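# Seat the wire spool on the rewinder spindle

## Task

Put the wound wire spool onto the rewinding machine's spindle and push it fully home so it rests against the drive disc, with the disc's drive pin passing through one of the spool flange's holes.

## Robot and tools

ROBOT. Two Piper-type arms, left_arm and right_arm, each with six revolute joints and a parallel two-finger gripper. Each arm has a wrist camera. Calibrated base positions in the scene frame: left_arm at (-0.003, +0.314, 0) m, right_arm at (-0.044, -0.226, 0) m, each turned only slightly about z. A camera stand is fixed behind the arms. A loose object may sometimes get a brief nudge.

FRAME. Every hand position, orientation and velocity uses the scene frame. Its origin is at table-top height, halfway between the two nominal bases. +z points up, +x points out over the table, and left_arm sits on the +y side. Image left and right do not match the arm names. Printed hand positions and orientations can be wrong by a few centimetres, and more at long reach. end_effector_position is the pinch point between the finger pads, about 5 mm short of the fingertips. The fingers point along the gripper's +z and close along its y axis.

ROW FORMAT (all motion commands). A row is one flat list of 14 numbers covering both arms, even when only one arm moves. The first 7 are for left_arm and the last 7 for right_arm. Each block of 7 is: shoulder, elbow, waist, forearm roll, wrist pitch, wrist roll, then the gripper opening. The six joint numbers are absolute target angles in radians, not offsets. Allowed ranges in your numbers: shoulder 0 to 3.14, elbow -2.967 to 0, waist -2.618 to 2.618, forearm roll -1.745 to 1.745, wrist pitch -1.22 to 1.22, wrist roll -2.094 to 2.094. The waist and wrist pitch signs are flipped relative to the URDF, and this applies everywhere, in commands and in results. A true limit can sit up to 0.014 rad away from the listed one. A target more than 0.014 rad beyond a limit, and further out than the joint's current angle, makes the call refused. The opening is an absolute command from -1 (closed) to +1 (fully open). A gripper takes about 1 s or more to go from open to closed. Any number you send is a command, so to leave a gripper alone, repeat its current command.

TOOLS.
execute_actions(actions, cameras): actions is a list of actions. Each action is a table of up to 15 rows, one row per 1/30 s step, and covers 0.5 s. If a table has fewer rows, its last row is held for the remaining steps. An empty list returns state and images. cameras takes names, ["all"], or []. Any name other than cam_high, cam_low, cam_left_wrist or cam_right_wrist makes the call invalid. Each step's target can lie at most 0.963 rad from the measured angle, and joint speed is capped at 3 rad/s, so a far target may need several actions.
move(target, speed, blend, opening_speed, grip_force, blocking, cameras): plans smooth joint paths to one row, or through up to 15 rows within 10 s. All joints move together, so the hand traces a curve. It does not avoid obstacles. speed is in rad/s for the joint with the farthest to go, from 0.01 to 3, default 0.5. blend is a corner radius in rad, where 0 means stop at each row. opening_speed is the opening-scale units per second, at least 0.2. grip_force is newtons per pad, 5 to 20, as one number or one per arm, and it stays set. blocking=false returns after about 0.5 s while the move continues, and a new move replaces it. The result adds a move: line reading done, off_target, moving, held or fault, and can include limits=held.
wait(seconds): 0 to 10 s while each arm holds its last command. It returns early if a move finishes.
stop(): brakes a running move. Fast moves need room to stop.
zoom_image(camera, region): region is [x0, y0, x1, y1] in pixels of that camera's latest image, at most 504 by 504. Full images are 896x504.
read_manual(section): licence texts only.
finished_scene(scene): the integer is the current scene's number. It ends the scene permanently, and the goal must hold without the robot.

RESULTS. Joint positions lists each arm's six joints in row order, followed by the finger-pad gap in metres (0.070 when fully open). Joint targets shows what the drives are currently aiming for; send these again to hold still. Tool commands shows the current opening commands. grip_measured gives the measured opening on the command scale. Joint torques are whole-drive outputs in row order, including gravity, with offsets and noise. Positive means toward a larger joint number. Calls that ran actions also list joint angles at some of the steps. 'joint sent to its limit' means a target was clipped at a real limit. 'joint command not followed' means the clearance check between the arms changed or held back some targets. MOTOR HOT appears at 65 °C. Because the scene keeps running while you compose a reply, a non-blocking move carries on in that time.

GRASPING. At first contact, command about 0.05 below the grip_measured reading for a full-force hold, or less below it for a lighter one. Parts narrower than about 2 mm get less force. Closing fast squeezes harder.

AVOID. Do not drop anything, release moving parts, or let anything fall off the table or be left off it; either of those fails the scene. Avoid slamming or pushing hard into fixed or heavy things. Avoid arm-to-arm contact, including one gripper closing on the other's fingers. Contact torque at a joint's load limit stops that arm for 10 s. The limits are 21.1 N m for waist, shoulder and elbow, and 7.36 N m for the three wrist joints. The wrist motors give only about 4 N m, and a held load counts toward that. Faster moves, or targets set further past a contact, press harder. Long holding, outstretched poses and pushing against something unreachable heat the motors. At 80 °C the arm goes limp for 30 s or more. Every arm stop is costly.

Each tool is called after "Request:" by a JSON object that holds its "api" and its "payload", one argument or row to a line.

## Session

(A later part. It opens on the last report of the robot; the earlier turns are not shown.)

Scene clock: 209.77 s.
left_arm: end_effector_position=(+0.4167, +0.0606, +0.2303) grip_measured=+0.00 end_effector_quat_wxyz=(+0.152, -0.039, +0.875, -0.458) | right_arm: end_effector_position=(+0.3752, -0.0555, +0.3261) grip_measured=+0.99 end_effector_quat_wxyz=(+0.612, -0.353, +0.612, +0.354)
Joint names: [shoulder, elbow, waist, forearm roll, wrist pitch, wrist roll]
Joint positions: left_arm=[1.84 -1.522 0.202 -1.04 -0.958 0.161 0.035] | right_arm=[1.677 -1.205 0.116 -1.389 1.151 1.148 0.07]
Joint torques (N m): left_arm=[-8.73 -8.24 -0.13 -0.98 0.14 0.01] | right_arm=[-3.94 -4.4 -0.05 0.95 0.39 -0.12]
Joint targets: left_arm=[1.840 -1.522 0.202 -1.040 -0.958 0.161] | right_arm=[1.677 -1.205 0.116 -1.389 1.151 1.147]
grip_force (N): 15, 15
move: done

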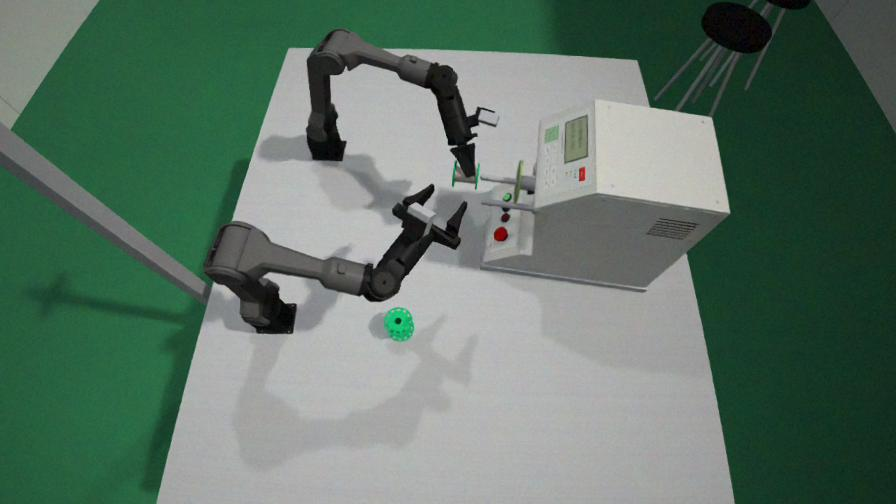

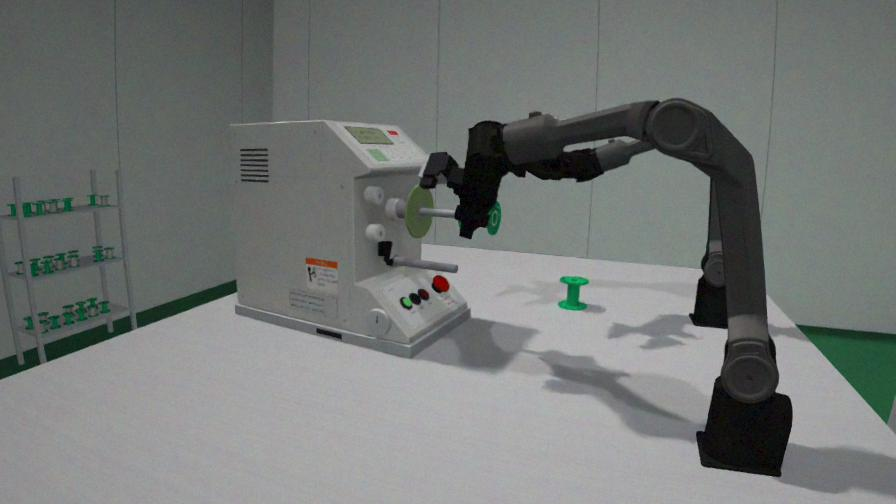

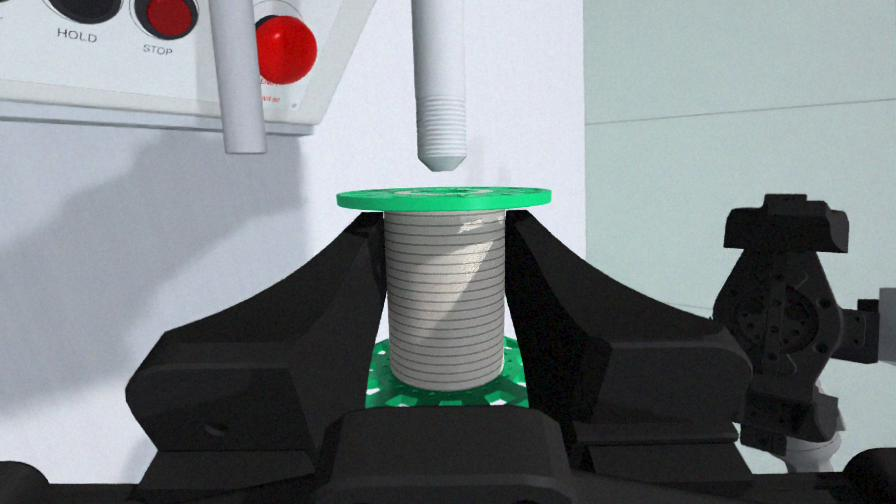

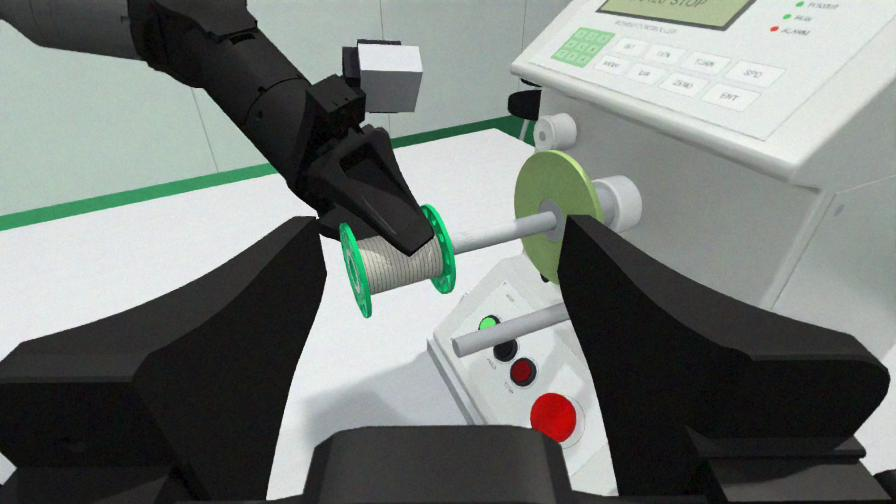

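Request:
{"api": "move", "payload": {
  "target": [1.8983,-1.6078,0.1979,-1.0237,-0.9755,0.1341,-0.25,1.6771,-1.2052,0.116,-1.389,1.151,1.1471,1],
  "speed": 0.06,
  "cameras": ["all"]
}}

Request:
{"api": "zoom_image", "payload": {
  "camera": "cam_right_wrist",
  "region": [340, 176, 540, 320]
}}

Request:
{"api": "zoom_image", "payload": {
  "camera": "cam_left_wrist",
  "region": [320, 80, 570, 220]
}}

Request:
{"api": "zoom_image", "payload": {
  "camera": "cam_high",
  "region": [444, 150, 544, 200]
}}

Scene clock: 218.63 s.
left_arm: end_effector_position=(+0.4329, +0.0585, +0.2300) grip_measured=+0.00 end_effector_quat_wxyz=(+0.152, -0.040, +0.875, -0.458) | right_arm: end_effector_position=(+0.3752, -0.0555, +0.3261) grip_measured=+0.99 end_effector_quat_wxyz=(+0.612, -0.353, +0.612, +0.354)
Joint names: [shoulder, elbow, waist, forearm roll, wrist pitch, wrist roll]
Joint positions: left_arm=[1.899 -1.608 0.199 -1.024 -0.975 0.134 0.035] | right_arm=[1.677 -1.205 0.116 -1.389 1.151 1.148 0.07]
Joint torques (N m): left_arm=[-10.16 -8.89 -0.18 -1.08 0.07 -0.01] | right_arm=[-4.08 -4.39 -0.05 0.97 0.39 -0.11]
Joint targets: left_arm=[1.898 -1.608 0.198 -1.024 -0.975 0.134] | right_arm=[1.677 -1.205 0.116 -1.389 1.151 1.147]
grip_force (N): 15, 15
move: done

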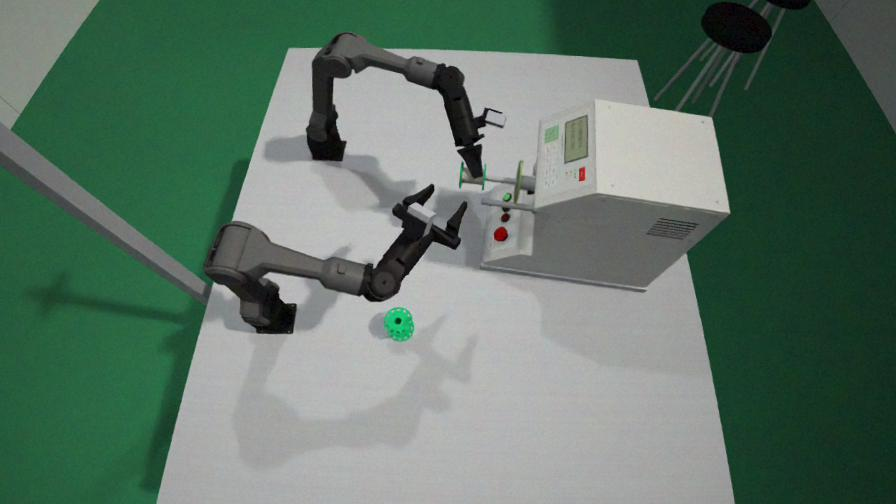

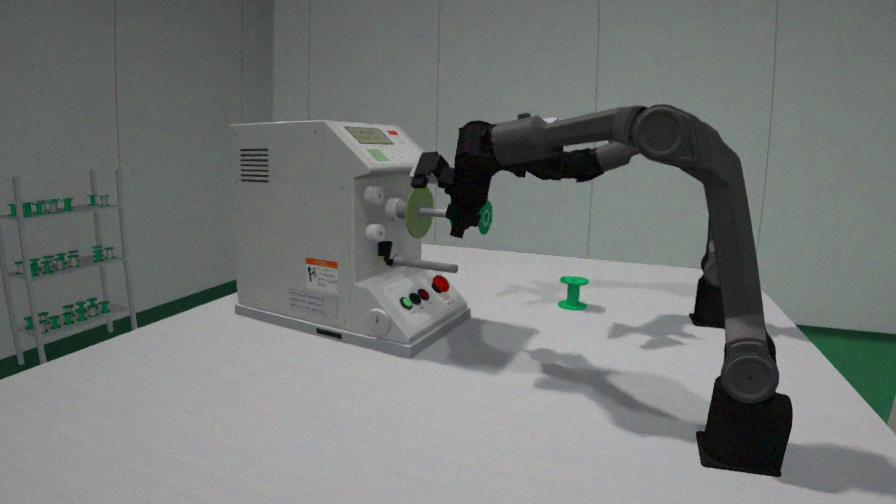

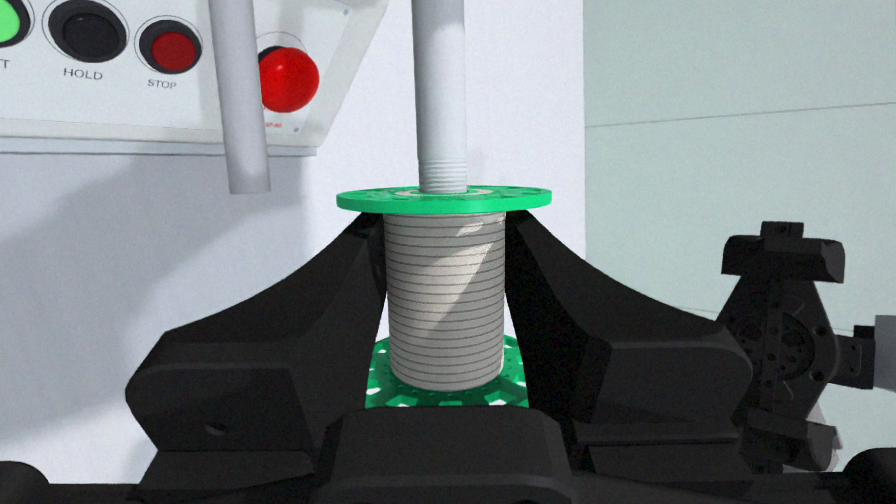

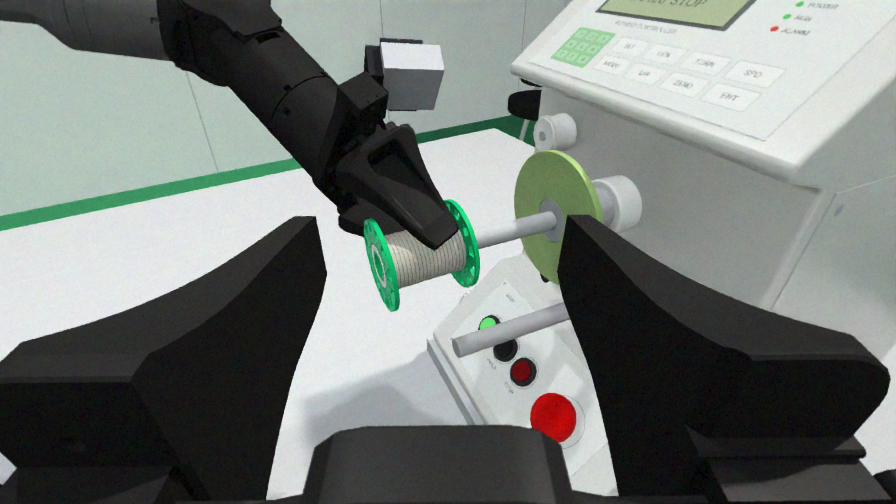

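Scaled by 2.520 from the camera's 896x504 image, which has a finer 1280x720 frame.

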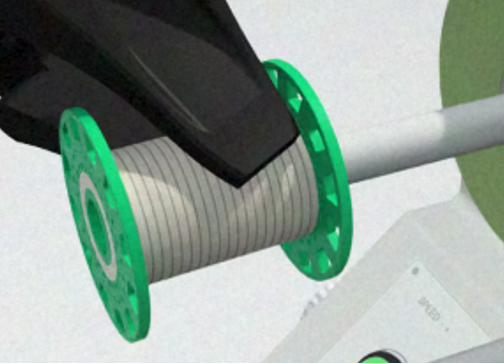

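Scaled by 2.016 from the camera's 896x504 image, which has a finer 1280x720 frame.

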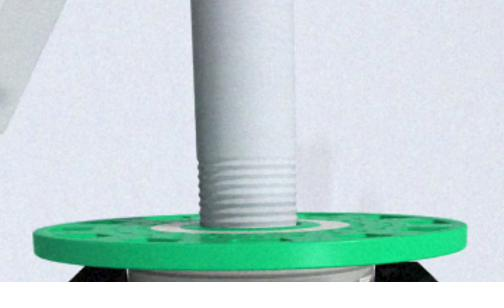

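Scaled by 5.040 from the camera's 896x504 image, which has a finer 1280x720 frame.

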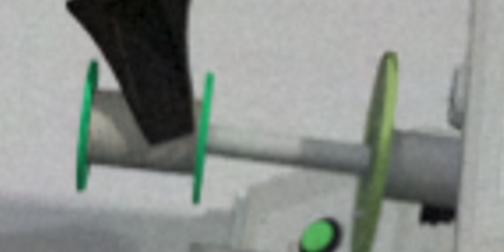

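Request:
{"api": "move", "payload": {
  "target": [
    [1.9357,-1.6650,0.1955,-1.0129,-0.9880,0.1154,-0.25,1.6771,-1.2052,0.116,-1.389,1.151,1.1471,1],
    [1.9740,-1.7249,0.1931,-1.0014,-1.0014,0.0951,-0.25,1.6771,-1.2052,0.116,-1.389,1.151,1.1471,1]
  ],
  "speed": 0.08,
  "blend": [0.01, 0],
  "cameras": ["all"]
}}

Request:
{"api": "zoom_image", "payload": {
  "camera": "cam_right_wrist",
  "region": [360, 130, 610, 310]
}}

Request:
{"api": "zoom_image", "payload": {
  "camera": "cam_left_wrist",
  "region": [320, 80, 570, 220]
}}

Request:
{"api": "zoom_image", "payload": {
  "camera": "cam_high",
  "region": [444, 100, 544, 200]
}}

Scene clock: 226.03 s.
left_arm: end_effector_position=(+0.4525, +0.0564, +0.2304) grip_measured=+0.00 end_effector_quat_wxyz=(+0.152, -0.039, +0.875, -0.458) | right_arm: end_effector_position=(+0.3752, -0.0555, +0.3261) grip_measured=+0.99 end_effector_quat_wxyz=(+0.612, -0.353, +0.612, +0.354)
Joint names: [shoulder, elbow, waist, forearm roll, wrist pitch, wrist roll]
Joint positions: left_arm=[1.974 -1.725 0.193 -1.002 -1.002 0.096 0.035] | right_arm=[1.677 -1.205 0.116 -1.389 1.151 1.148 0.07]
Joint torques (N m): left_arm=[-11.62 -11.03 0.46 -1.82 0.65 0.16] | right_arm=[-4.22 -4.4 -0.07 0.97 0.38 -0.1]
Joint targets: left_arm=[1.974 -1.725 0.193 -1.001 -1.001 0.095] | right_arm=[1.677 -1.205 0.116 -1.389 1.151 1.147]
grip_force (N): 15, 15
move: done

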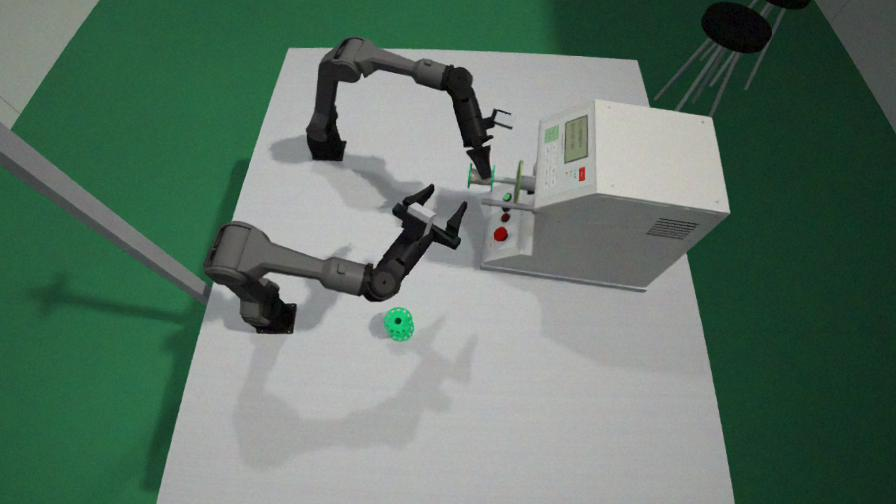

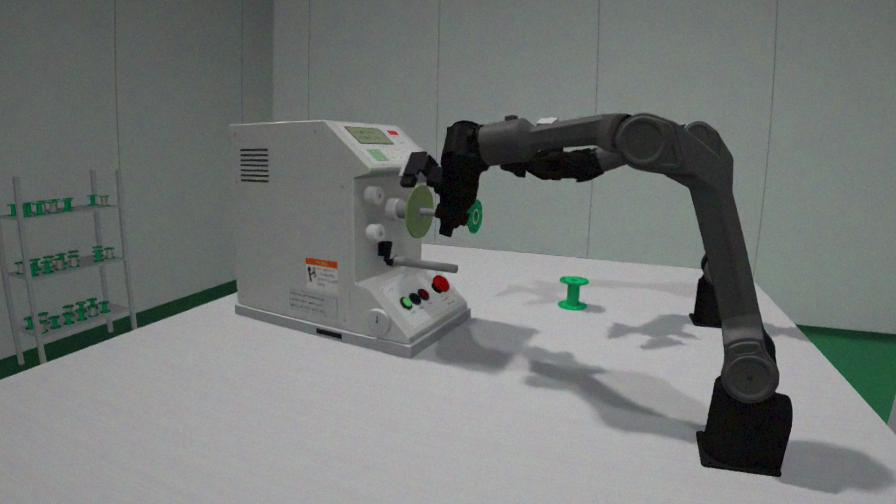

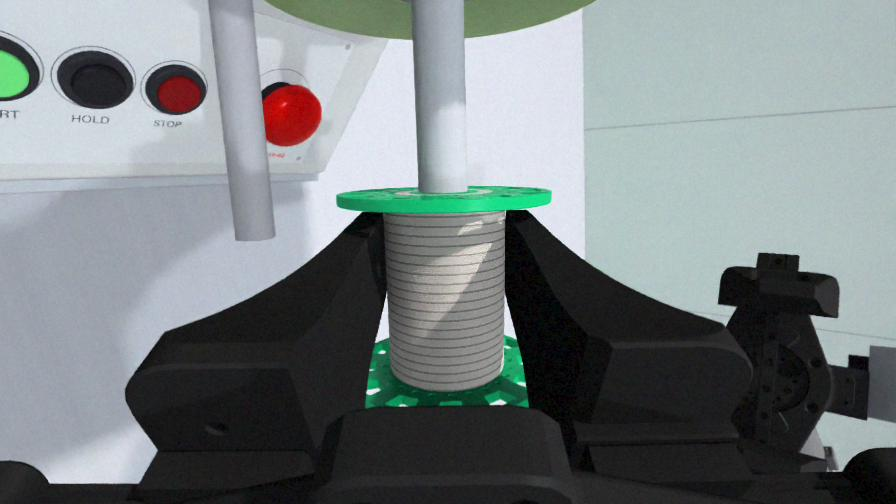

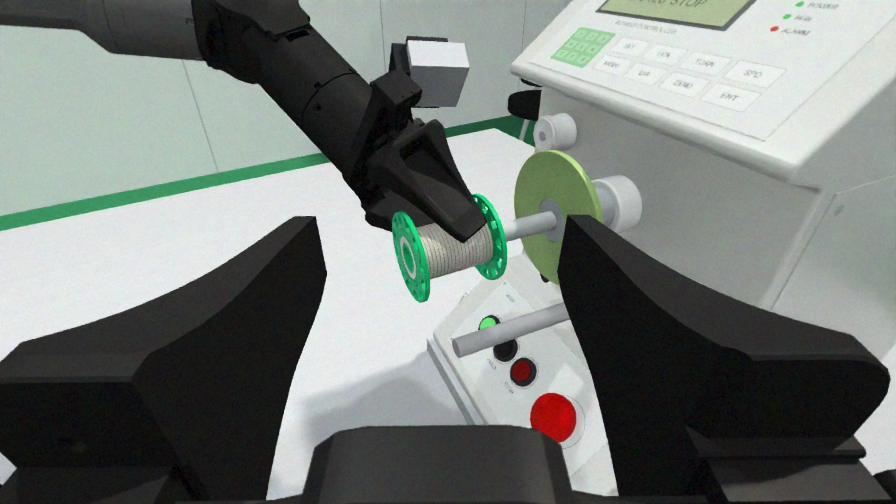

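Scaled by 2.016 from the camera's 896x504 image, which has a finer 1280x720 frame.

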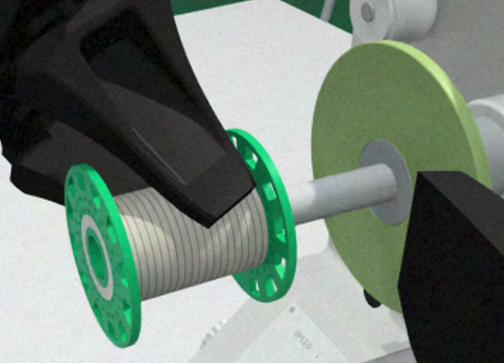

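Scaled by 2.016 from the camera's 896x504 image, which has a finer 1280x720 frame.

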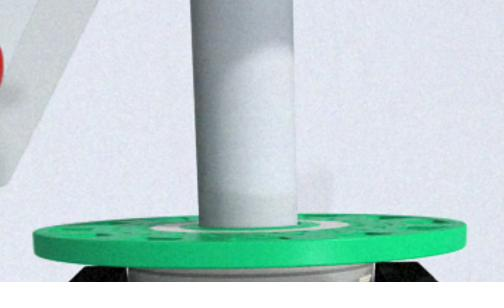

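Scaled by 5.040 from the camera's 896x504 image, which has a finer 1280x720 frame.

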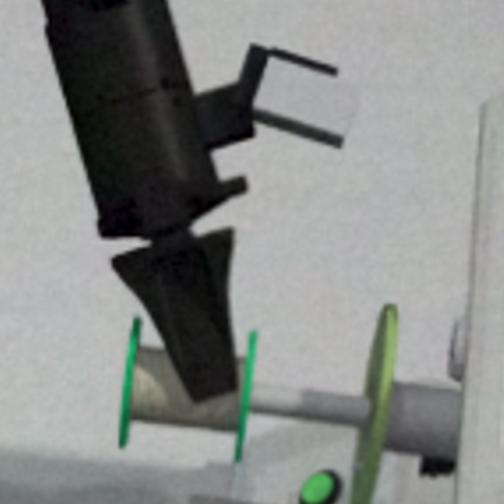

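Request:
{"api": "move", "payload": {
  "target": [
    [2.0136,-1.7905,0.1919,-0.9824,-1.0162,0.0561,-0.25,1.6771,-1.2052,0.116,-1.389,1.151,1.1471,1]
  ],
  "speed": 0.08,
  "cameras": ["cam_left_wrist", "cam_right_wrist"]
}}

Request:
{"api": "zoom_image", "payload": {
  "camera": "cam_right_wrist",
  "region": [360, 130, 610, 310]
}}

Request:
{"api": "zoom_image", "payload": {
  "camera": "cam_left_wrist",
  "region": [320, 0, 570, 220]
}}

Scene clock: 244.30 s.
left_arm: end_effector_position=(+0.4626, +0.0553, +0.2304) grip_measured=+0.00 end_effector_quat_wxyz=(+0.150, -0.045, +0.876, -0.457) | right_arm: end_effector_position=(+0.3752, -0.0555, +0.3261) grip_measured=+0.99 end_effector_quat_wxyz=(+0.612, -0.353, +0.612, +0.354)
Joint names: [shoulder, elbow, waist, forearm roll, wrist pitch, wrist roll]
Joint positions: left_arm=[2.013 -1.791 0.192 -0.983 -1.016 0.056 0.035] | right_arm=[1.677 -1.205 0.116 -1.389 1.151 1.148 0.07]
Joint torques (N m): left_arm=[-11.85 -10.63 1.63 -2.03 0.46 0.01] | right_arm=[-4.57 -4.38 -0.07 0.99 0.39 -0.07]
Joint targets: left_arm=[2.014 -1.791 0.192 -0.982 -1.016 0.056] | right_arm=[1.677 -1.205 0.116 -1.389 1.151 1.147]
grip_force (N): 15, 15
move: done
Images, in order (width x height): cam_left_wrist 896x504, cam_right_wrist 896x504.

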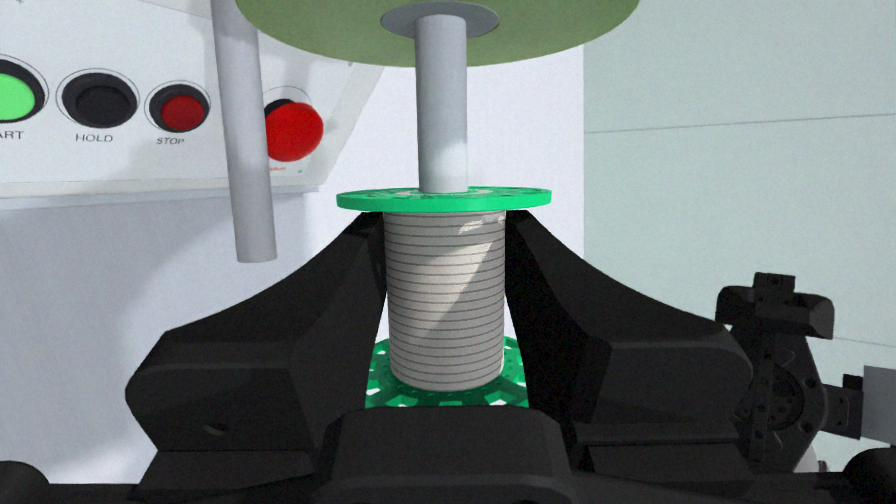

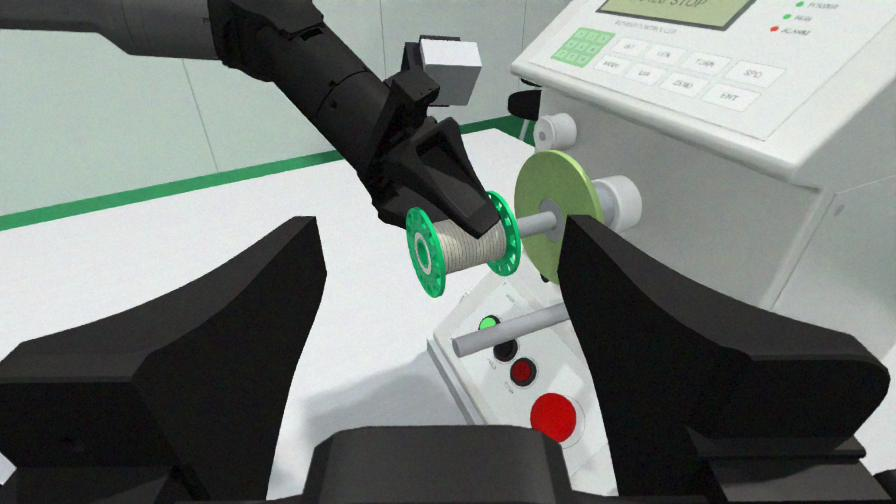

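Scaled by 2.016 from the camera's 896x504 image, which has a finer 1280x720 frame.

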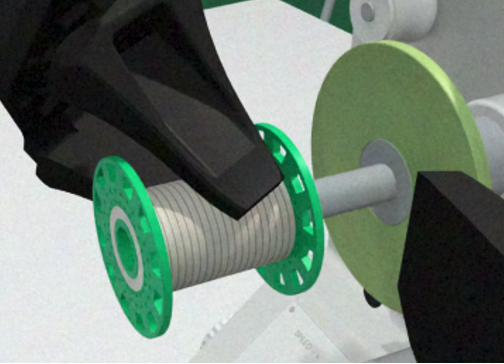

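Scaled by 2.016 from the camera's 896x504 image, which has a finer 1280x720 frame.

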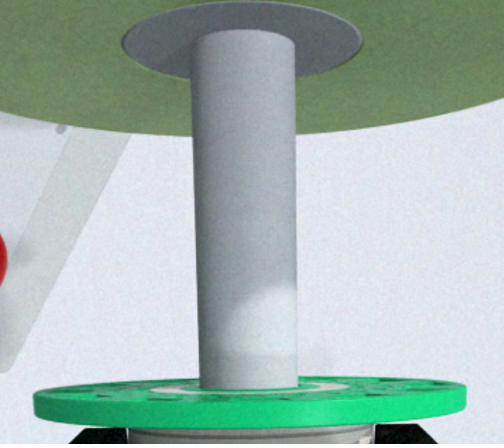

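Request:
{"api": "zoom_image", "payload": {
  "camera": "cam_right_wrist",
  "region": [396, 176, 566, 306]
}}

Request:
{"api": "zoom_image", "payload": {
  "camera": "cam_left_wrist",
  "region": [380, 160, 510, 230]
}}

Scaled by 2.965 from the camera's 896x504 image, which has a finer 1280x720 frame.

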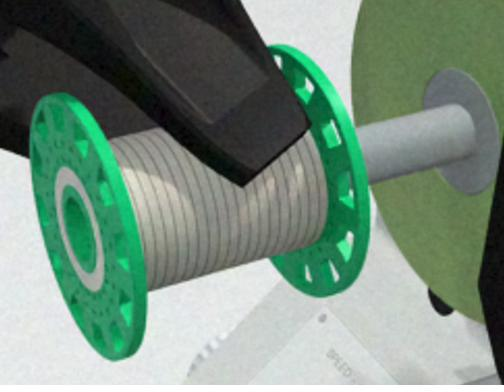

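Scaled by 3.877 from the camera's 896x504 image, which has a finer 1280x720 frame.

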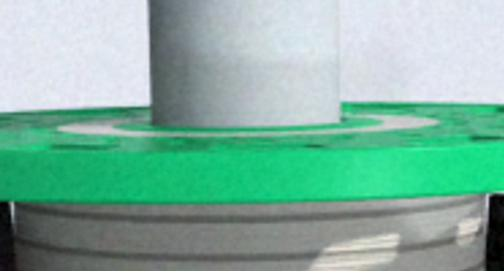

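Request:
{"api": "move", "payload": {
  "target": [2.0549,-1.8578,0.1876,-0.9698,-1.0327,0.0324,-0.25,1.6771,-1.2052,0.116,-1.389,1.151,1.1471,1],
  "speed": 0.08,
  "cameras": ["cam_high", "cam_left_wrist", "cam_right_wrist"]
}}

Request:
{"api": "zoom_image", "payload": {
  "camera": "cam_right_wrist",
  "region": [400, 130, 610, 310]
}}

Request:
{"api": "zoom_image", "payload": {
  "camera": "cam_left_wrist",
  "region": [320, 0, 570, 220]
}}

Request:
{"api": "zoom_image", "payload": {
  "camera": "cam_high",
  "region": [444, 100, 564, 220]
}}

Scene clock: 252.23 s.
left_arm: end_effector_position=(+0.4727, +0.0547, +0.2300) grip_measured=+0.00 end_effector_quat_wxyz=(+0.150, -0.045, +0.876, -0.457) | right_arm: end_effector_position=(+0.3752, -0.0555, +0.3261) grip_measured=+0.99 end_effector_quat_wxyz=(+0.612, -0.353, +0.612, +0.354)
Joint names: [shoulder, elbow, waist, forearm roll, wrist pitch, wrist roll]
Joint positions: left_arm=[2.055 -1.858 0.189 -0.97 -1.033 0.033 0.035] | right_arm=[1.677 -1.205 0.116 -1.389 1.151 1.148 0.07]
Joint torques (N m): left_arm=[-11.03 -9.19 -1.8 -0.91 0.67 0.01] | right_arm=[-4.72 -4.34 -0.04 1.01 0.39 -0.05]
Joint targets: left_arm=[2.055 -1.858 0.188 -0.970 -1.033 0.032] | right_arm=[1.677 -1.205 0.116 -1.389 1.151 1.147]
grip_force (N): 15, 15
move: done
Images, in order (width x height): cam_high 896x504, cam_left_wrist 896x504, cam_right_wrist 896x504.

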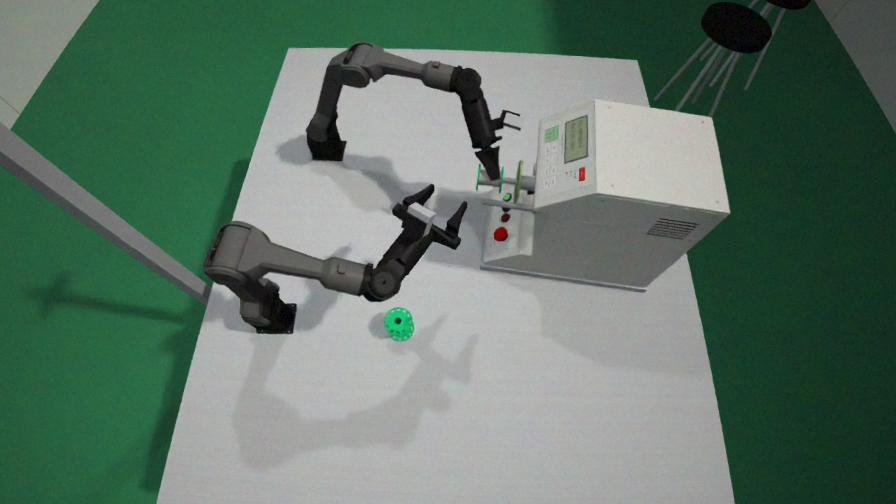

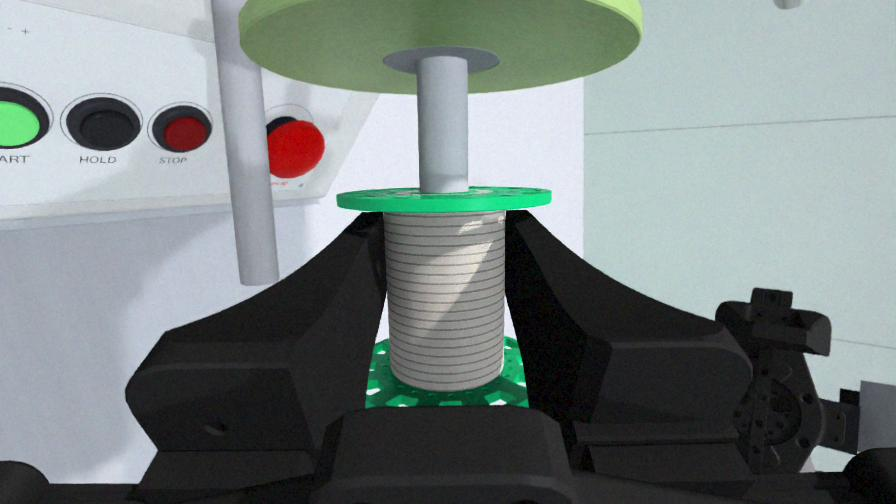

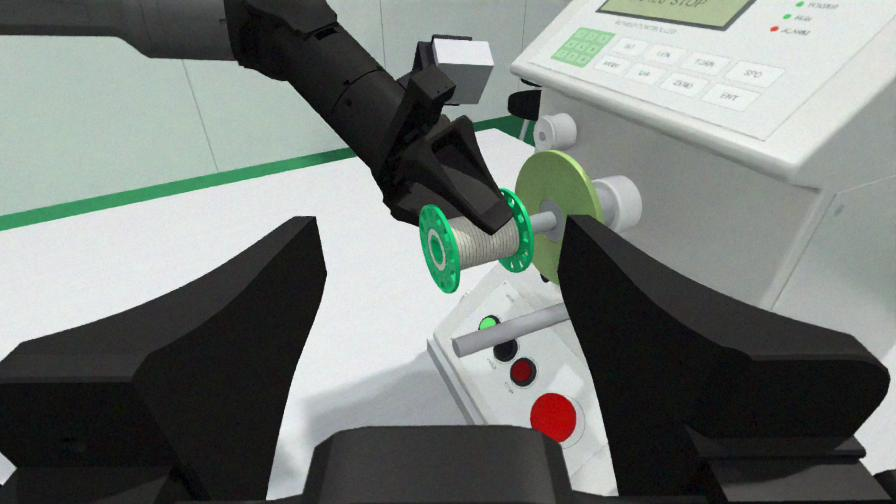

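Scaled by 2.400 from the camera's 896x504 image, which has a finer 1280x720 frame.

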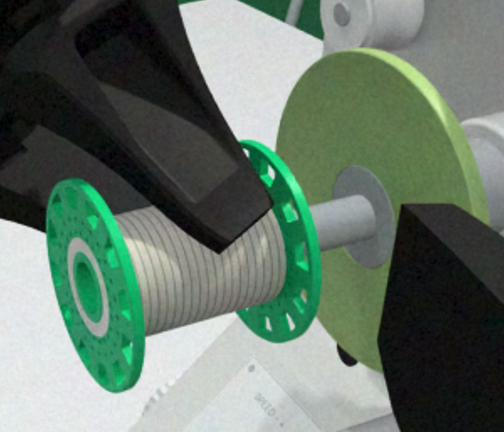

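Scaled by 2.016 from the camera's 896x504 image, which has a finer 1280x720 frame.

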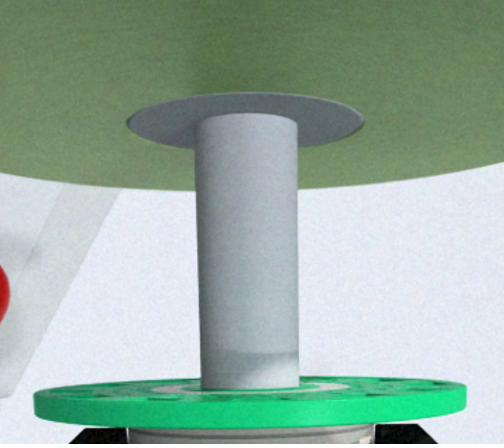

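Scaled by 4.200 from the camera's 896x504 image, which has a finer 1280x720 frame.

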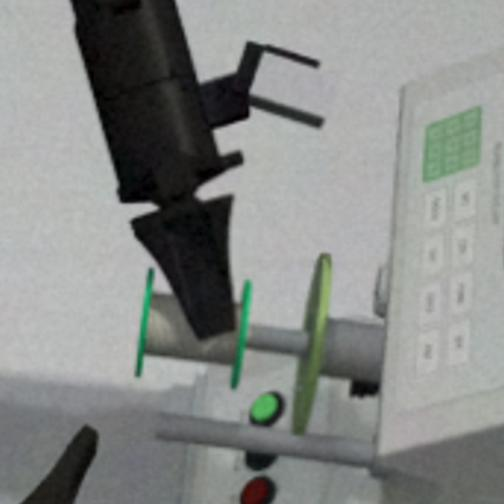

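Request:
{"api": "move", "payload": {
  "target": [2.0549,-1.8578,0.1887,-0.9698,-1.0327,0.0324,-0.25,1.6771,-1.2052,0.116,-1.389,1.151,1.1471,1],
  "speed": 0.08,
  "cameras": ["cam_left_wrist", "cam_right_wrist"]
}}

Request:
{"api": "zoom_image", "payload": {
  "camera": "cam_right_wrist",
  "region": [490, 140, 610, 300]
}}

Request:
{"api": "zoom_image", "payload": {
  "camera": "cam_left_wrist",
  "region": [220, 0, 660, 220]
}}

Scene clock: 255.00 s.
left_arm: end_effector_position=(+0.4727, +0.0547, +0.2300) grip_measured=+0.00 end_effector_quat_wxyz=(+0.150, -0.045, +0.876, -0.457) | right_arm: end_effector_position=(+0.3752, -0.0555, +0.3261) grip_measured=+0.99 end_effector_quat_wxyz=(+0.612, -0.353, +0.612, +0.354)
Joint names: [shoulder, elbow, waist, forearm roll, wrist pitch, wrist roll]
Joint positions: left_arm=[2.055 -1.858 0.189 -0.97 -1.033 0.033 0.035] | right_arm=[1.677 -1.205 0.116 -1.389 1.151 1.148 0.07]
Joint torques (N m): left_arm=[-12.83 -7.11 -4.04 -0.19 0.79 0.19] | right_arm=[-4.7 -4.43 -0.06 1.01 0.39 -0.04]
Joint targets: left_arm=[2.055 -1.858 0.189 -0.970 -1.033 0.032] | right_arm=[1.677 -1.205 0.116 -1.389 1.151 1.147]
grip_force (N): 15, 15
move: done
Images, in order (width x height): cam_left_wrist 896x504, cam_right_wrist 896x504.

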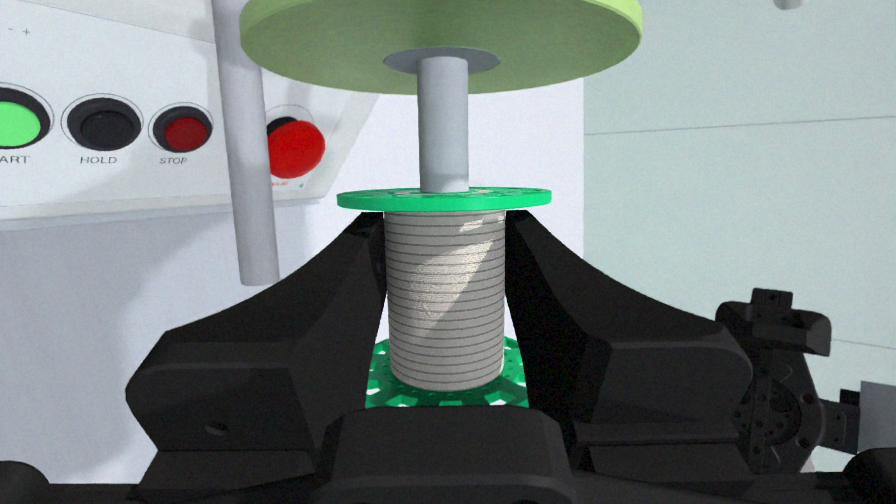

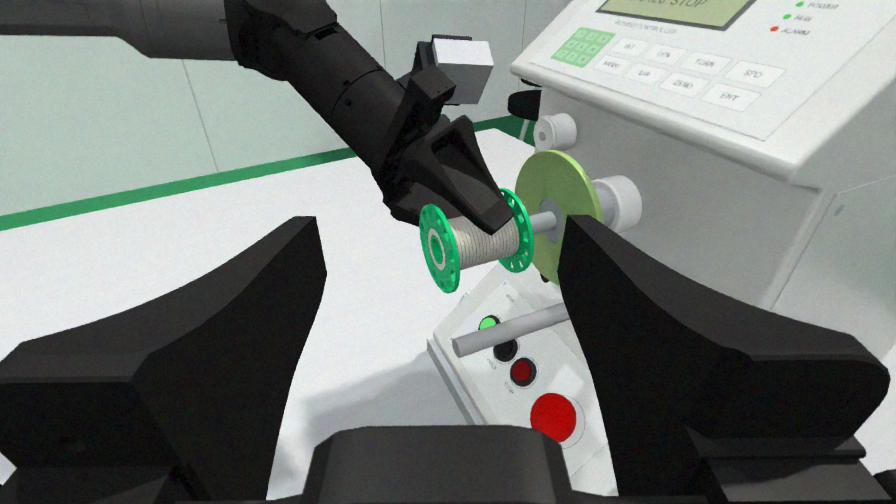

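Scaled by 3.150 from the camera's 896x504 image, which has a finer 1280x720 frame.

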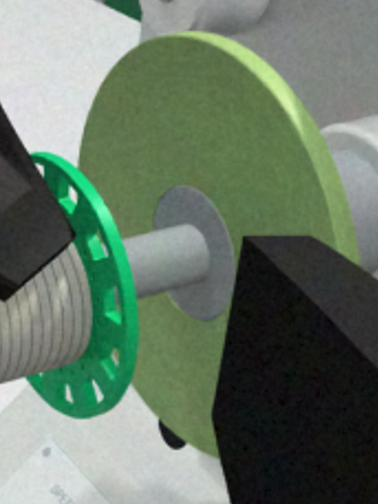

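Scaled by 1.145 from the camera's 896x504 image, which has a finer 1280x720 frame.

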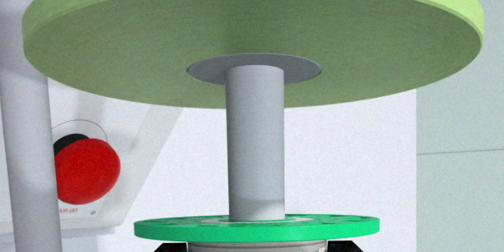

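Request:
{"api": "move", "payload": {
  "target": [2.0980,-1.9297,0.1868,-0.9566,-1.0514,0.0069,-0.25,1.6771,-1.2052,0.266,-1.389,1.151,1.1471,1],
  "speed": 0.15,
  "cameras": ["cam_left_wrist", "cam_right_wrist", "cam_high"]
}}

Request:
{"api": "zoom_image", "payload": {
  "camera": "cam_right_wrist",
  "region": [330, 140, 570, 320]
}}

Request:
{"api": "zoom_image", "payload": {
  "camera": "cam_left_wrist",
  "region": [320, 0, 570, 220]
}}

Request:
{"api": "zoom_image", "payload": {
  "camera": "cam_high",
  "region": [464, 100, 564, 200]
}}

Scene clock: 263.17 s.
left_arm: end_effector_position=(+0.4824, +0.0534, +0.2298) grip_measured=+0.00 end_effector_quat_wxyz=(+0.149, -0.045, +0.876, -0.457) | right_arm: end_effector_position=(+0.3961, -0.1205, +0.3261) grip_measured=+0.99 end_effector_quat_wxyz=(+0.637, -0.306, +0.637, +0.306)
Joint names: [shoulder, elbow, waist, forearm roll, wrist pitch, wrist roll]
Joint positions: left_arm=[2.098 -1.93 0.187 -0.957 -1.051 0.007 0.035] | right_arm=[1.677 -1.205 0.267 -1.389 1.151 1.148 0.07]
Joint torques (N m): left_arm=[-11.7 -9.3 -1.17 -1.06 0.52 0.02] | right_arm=[-4.56 -4.79 -0.12 1.03 0.57 -0.04]
Joint targets: left_arm=[2.098 -1.930 0.187 -0.957 -1.051 0.007] | right_arm=[1.677 -1.205 0.266 -1.389 1.151 1.147]
grip_force (N): 15, 15
move: done
Images, in order (width x height): cam_high 896x504, cam_left_wrist 896x504, cam_right_wrist 896x504.

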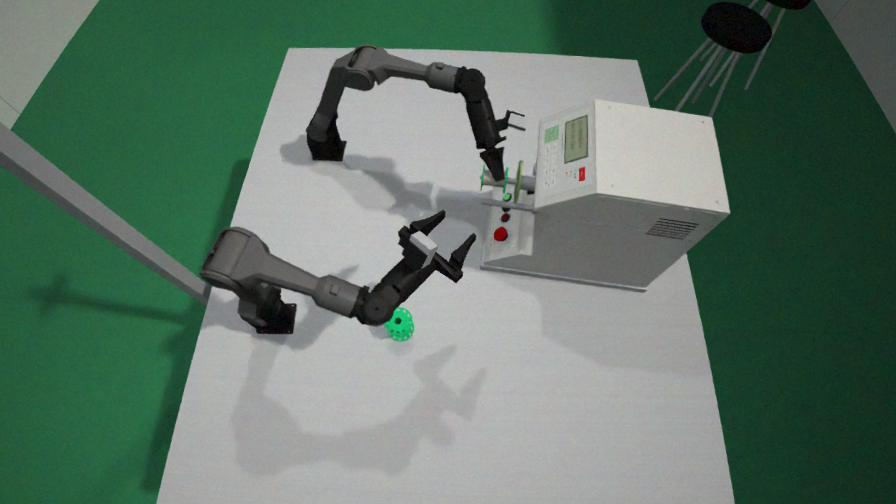

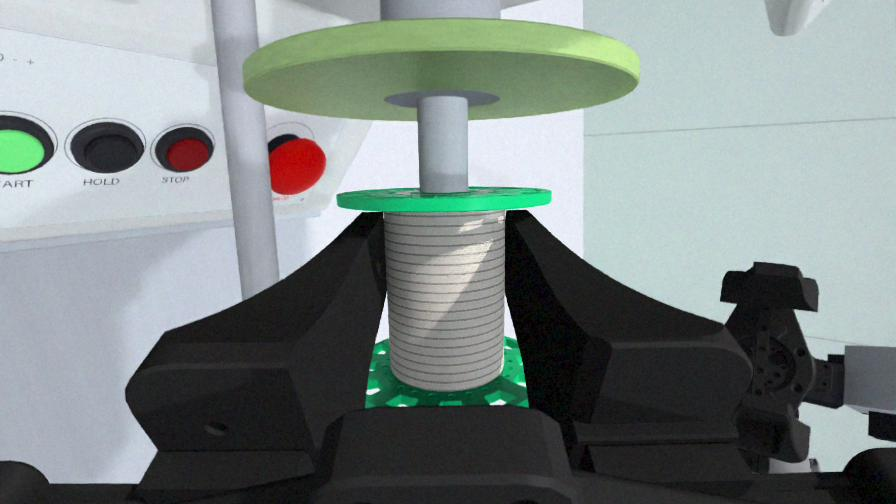

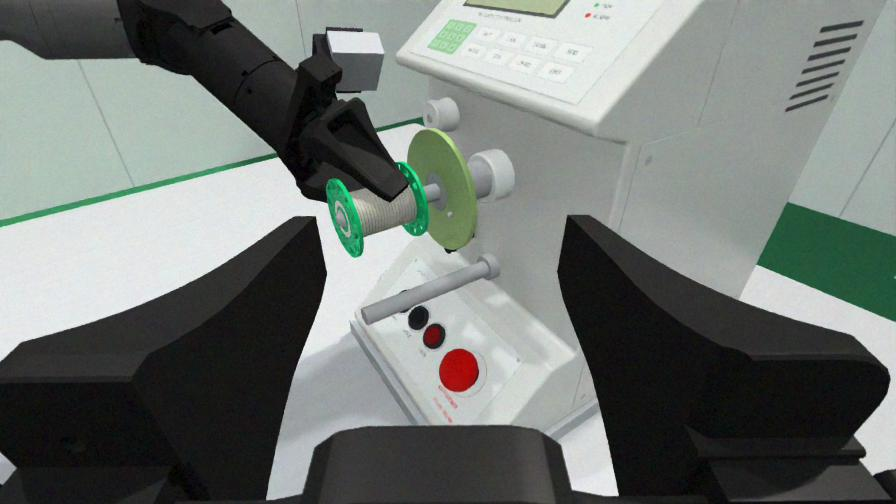

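Scaled by 2.100 from the camera's 896x504 image, which has a finer 1280x720 frame.

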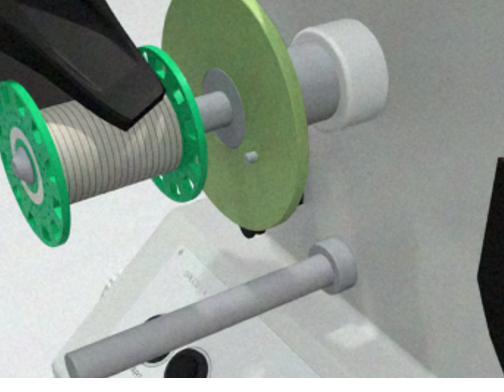

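Scaled by 2.016 from the camera's 896x504 image, which has a finer 1280x720 frame.

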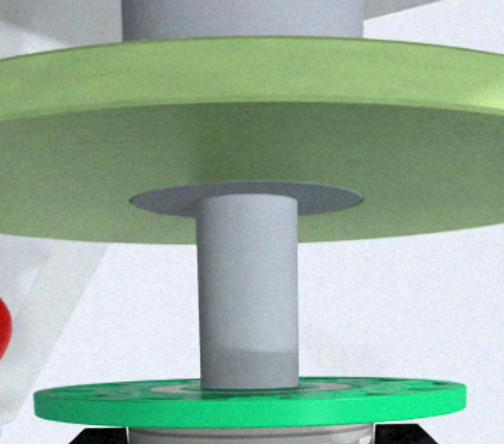

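Scaled by 5.040 from the camera's 896x504 image, which has a finer 1280x720 frame.

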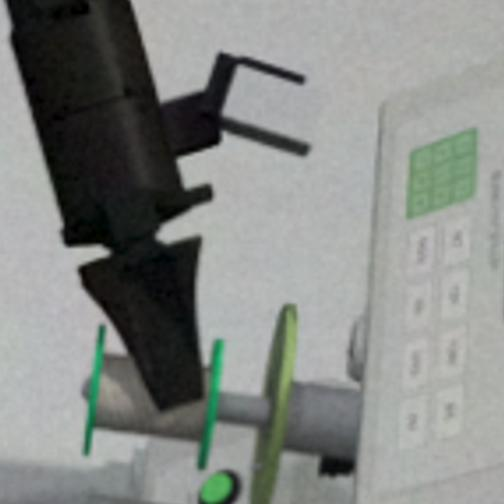

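Request:
{"api": "zoom_image", "payload": {
  "camera": "cam_right_wrist",
  "region": [386, 120, 486, 260]
}}

Request:
{"api": "zoom_image", "payload": {
  "camera": "cam_right_wrist",
  "region": [320, 160, 440, 265]
}}

Scaled by 3.600 from the camera's 896x504 image, which has a finer 1280x720 frame.

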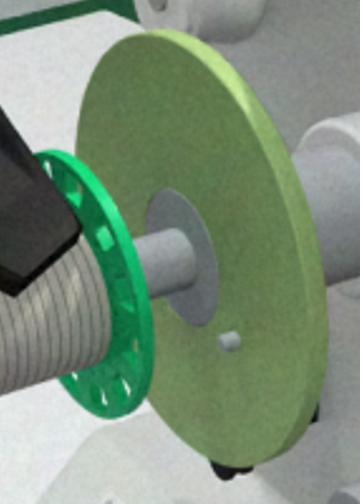

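Scaled by 4.200 from the camera's 896x504 image, which has a finer 1280x720 frame.

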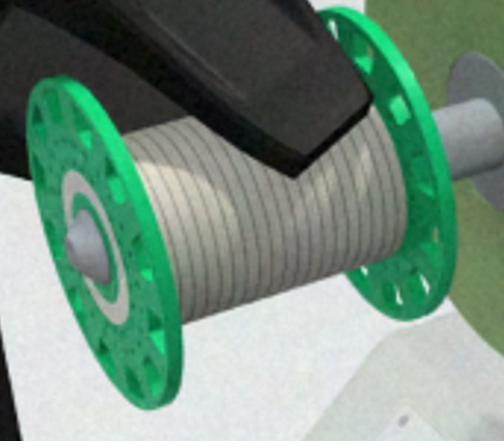

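Request:
{"api": "zoom_image", "payload": {
  "camera": "cam_right_wrist",
  "region": [394, 170, 454, 240]
}}

Scaled by 7.200 from the camera's 896x504 image, which has a finer 1280x720 frame.

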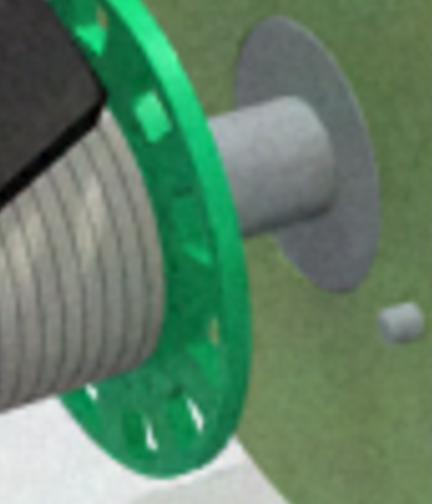

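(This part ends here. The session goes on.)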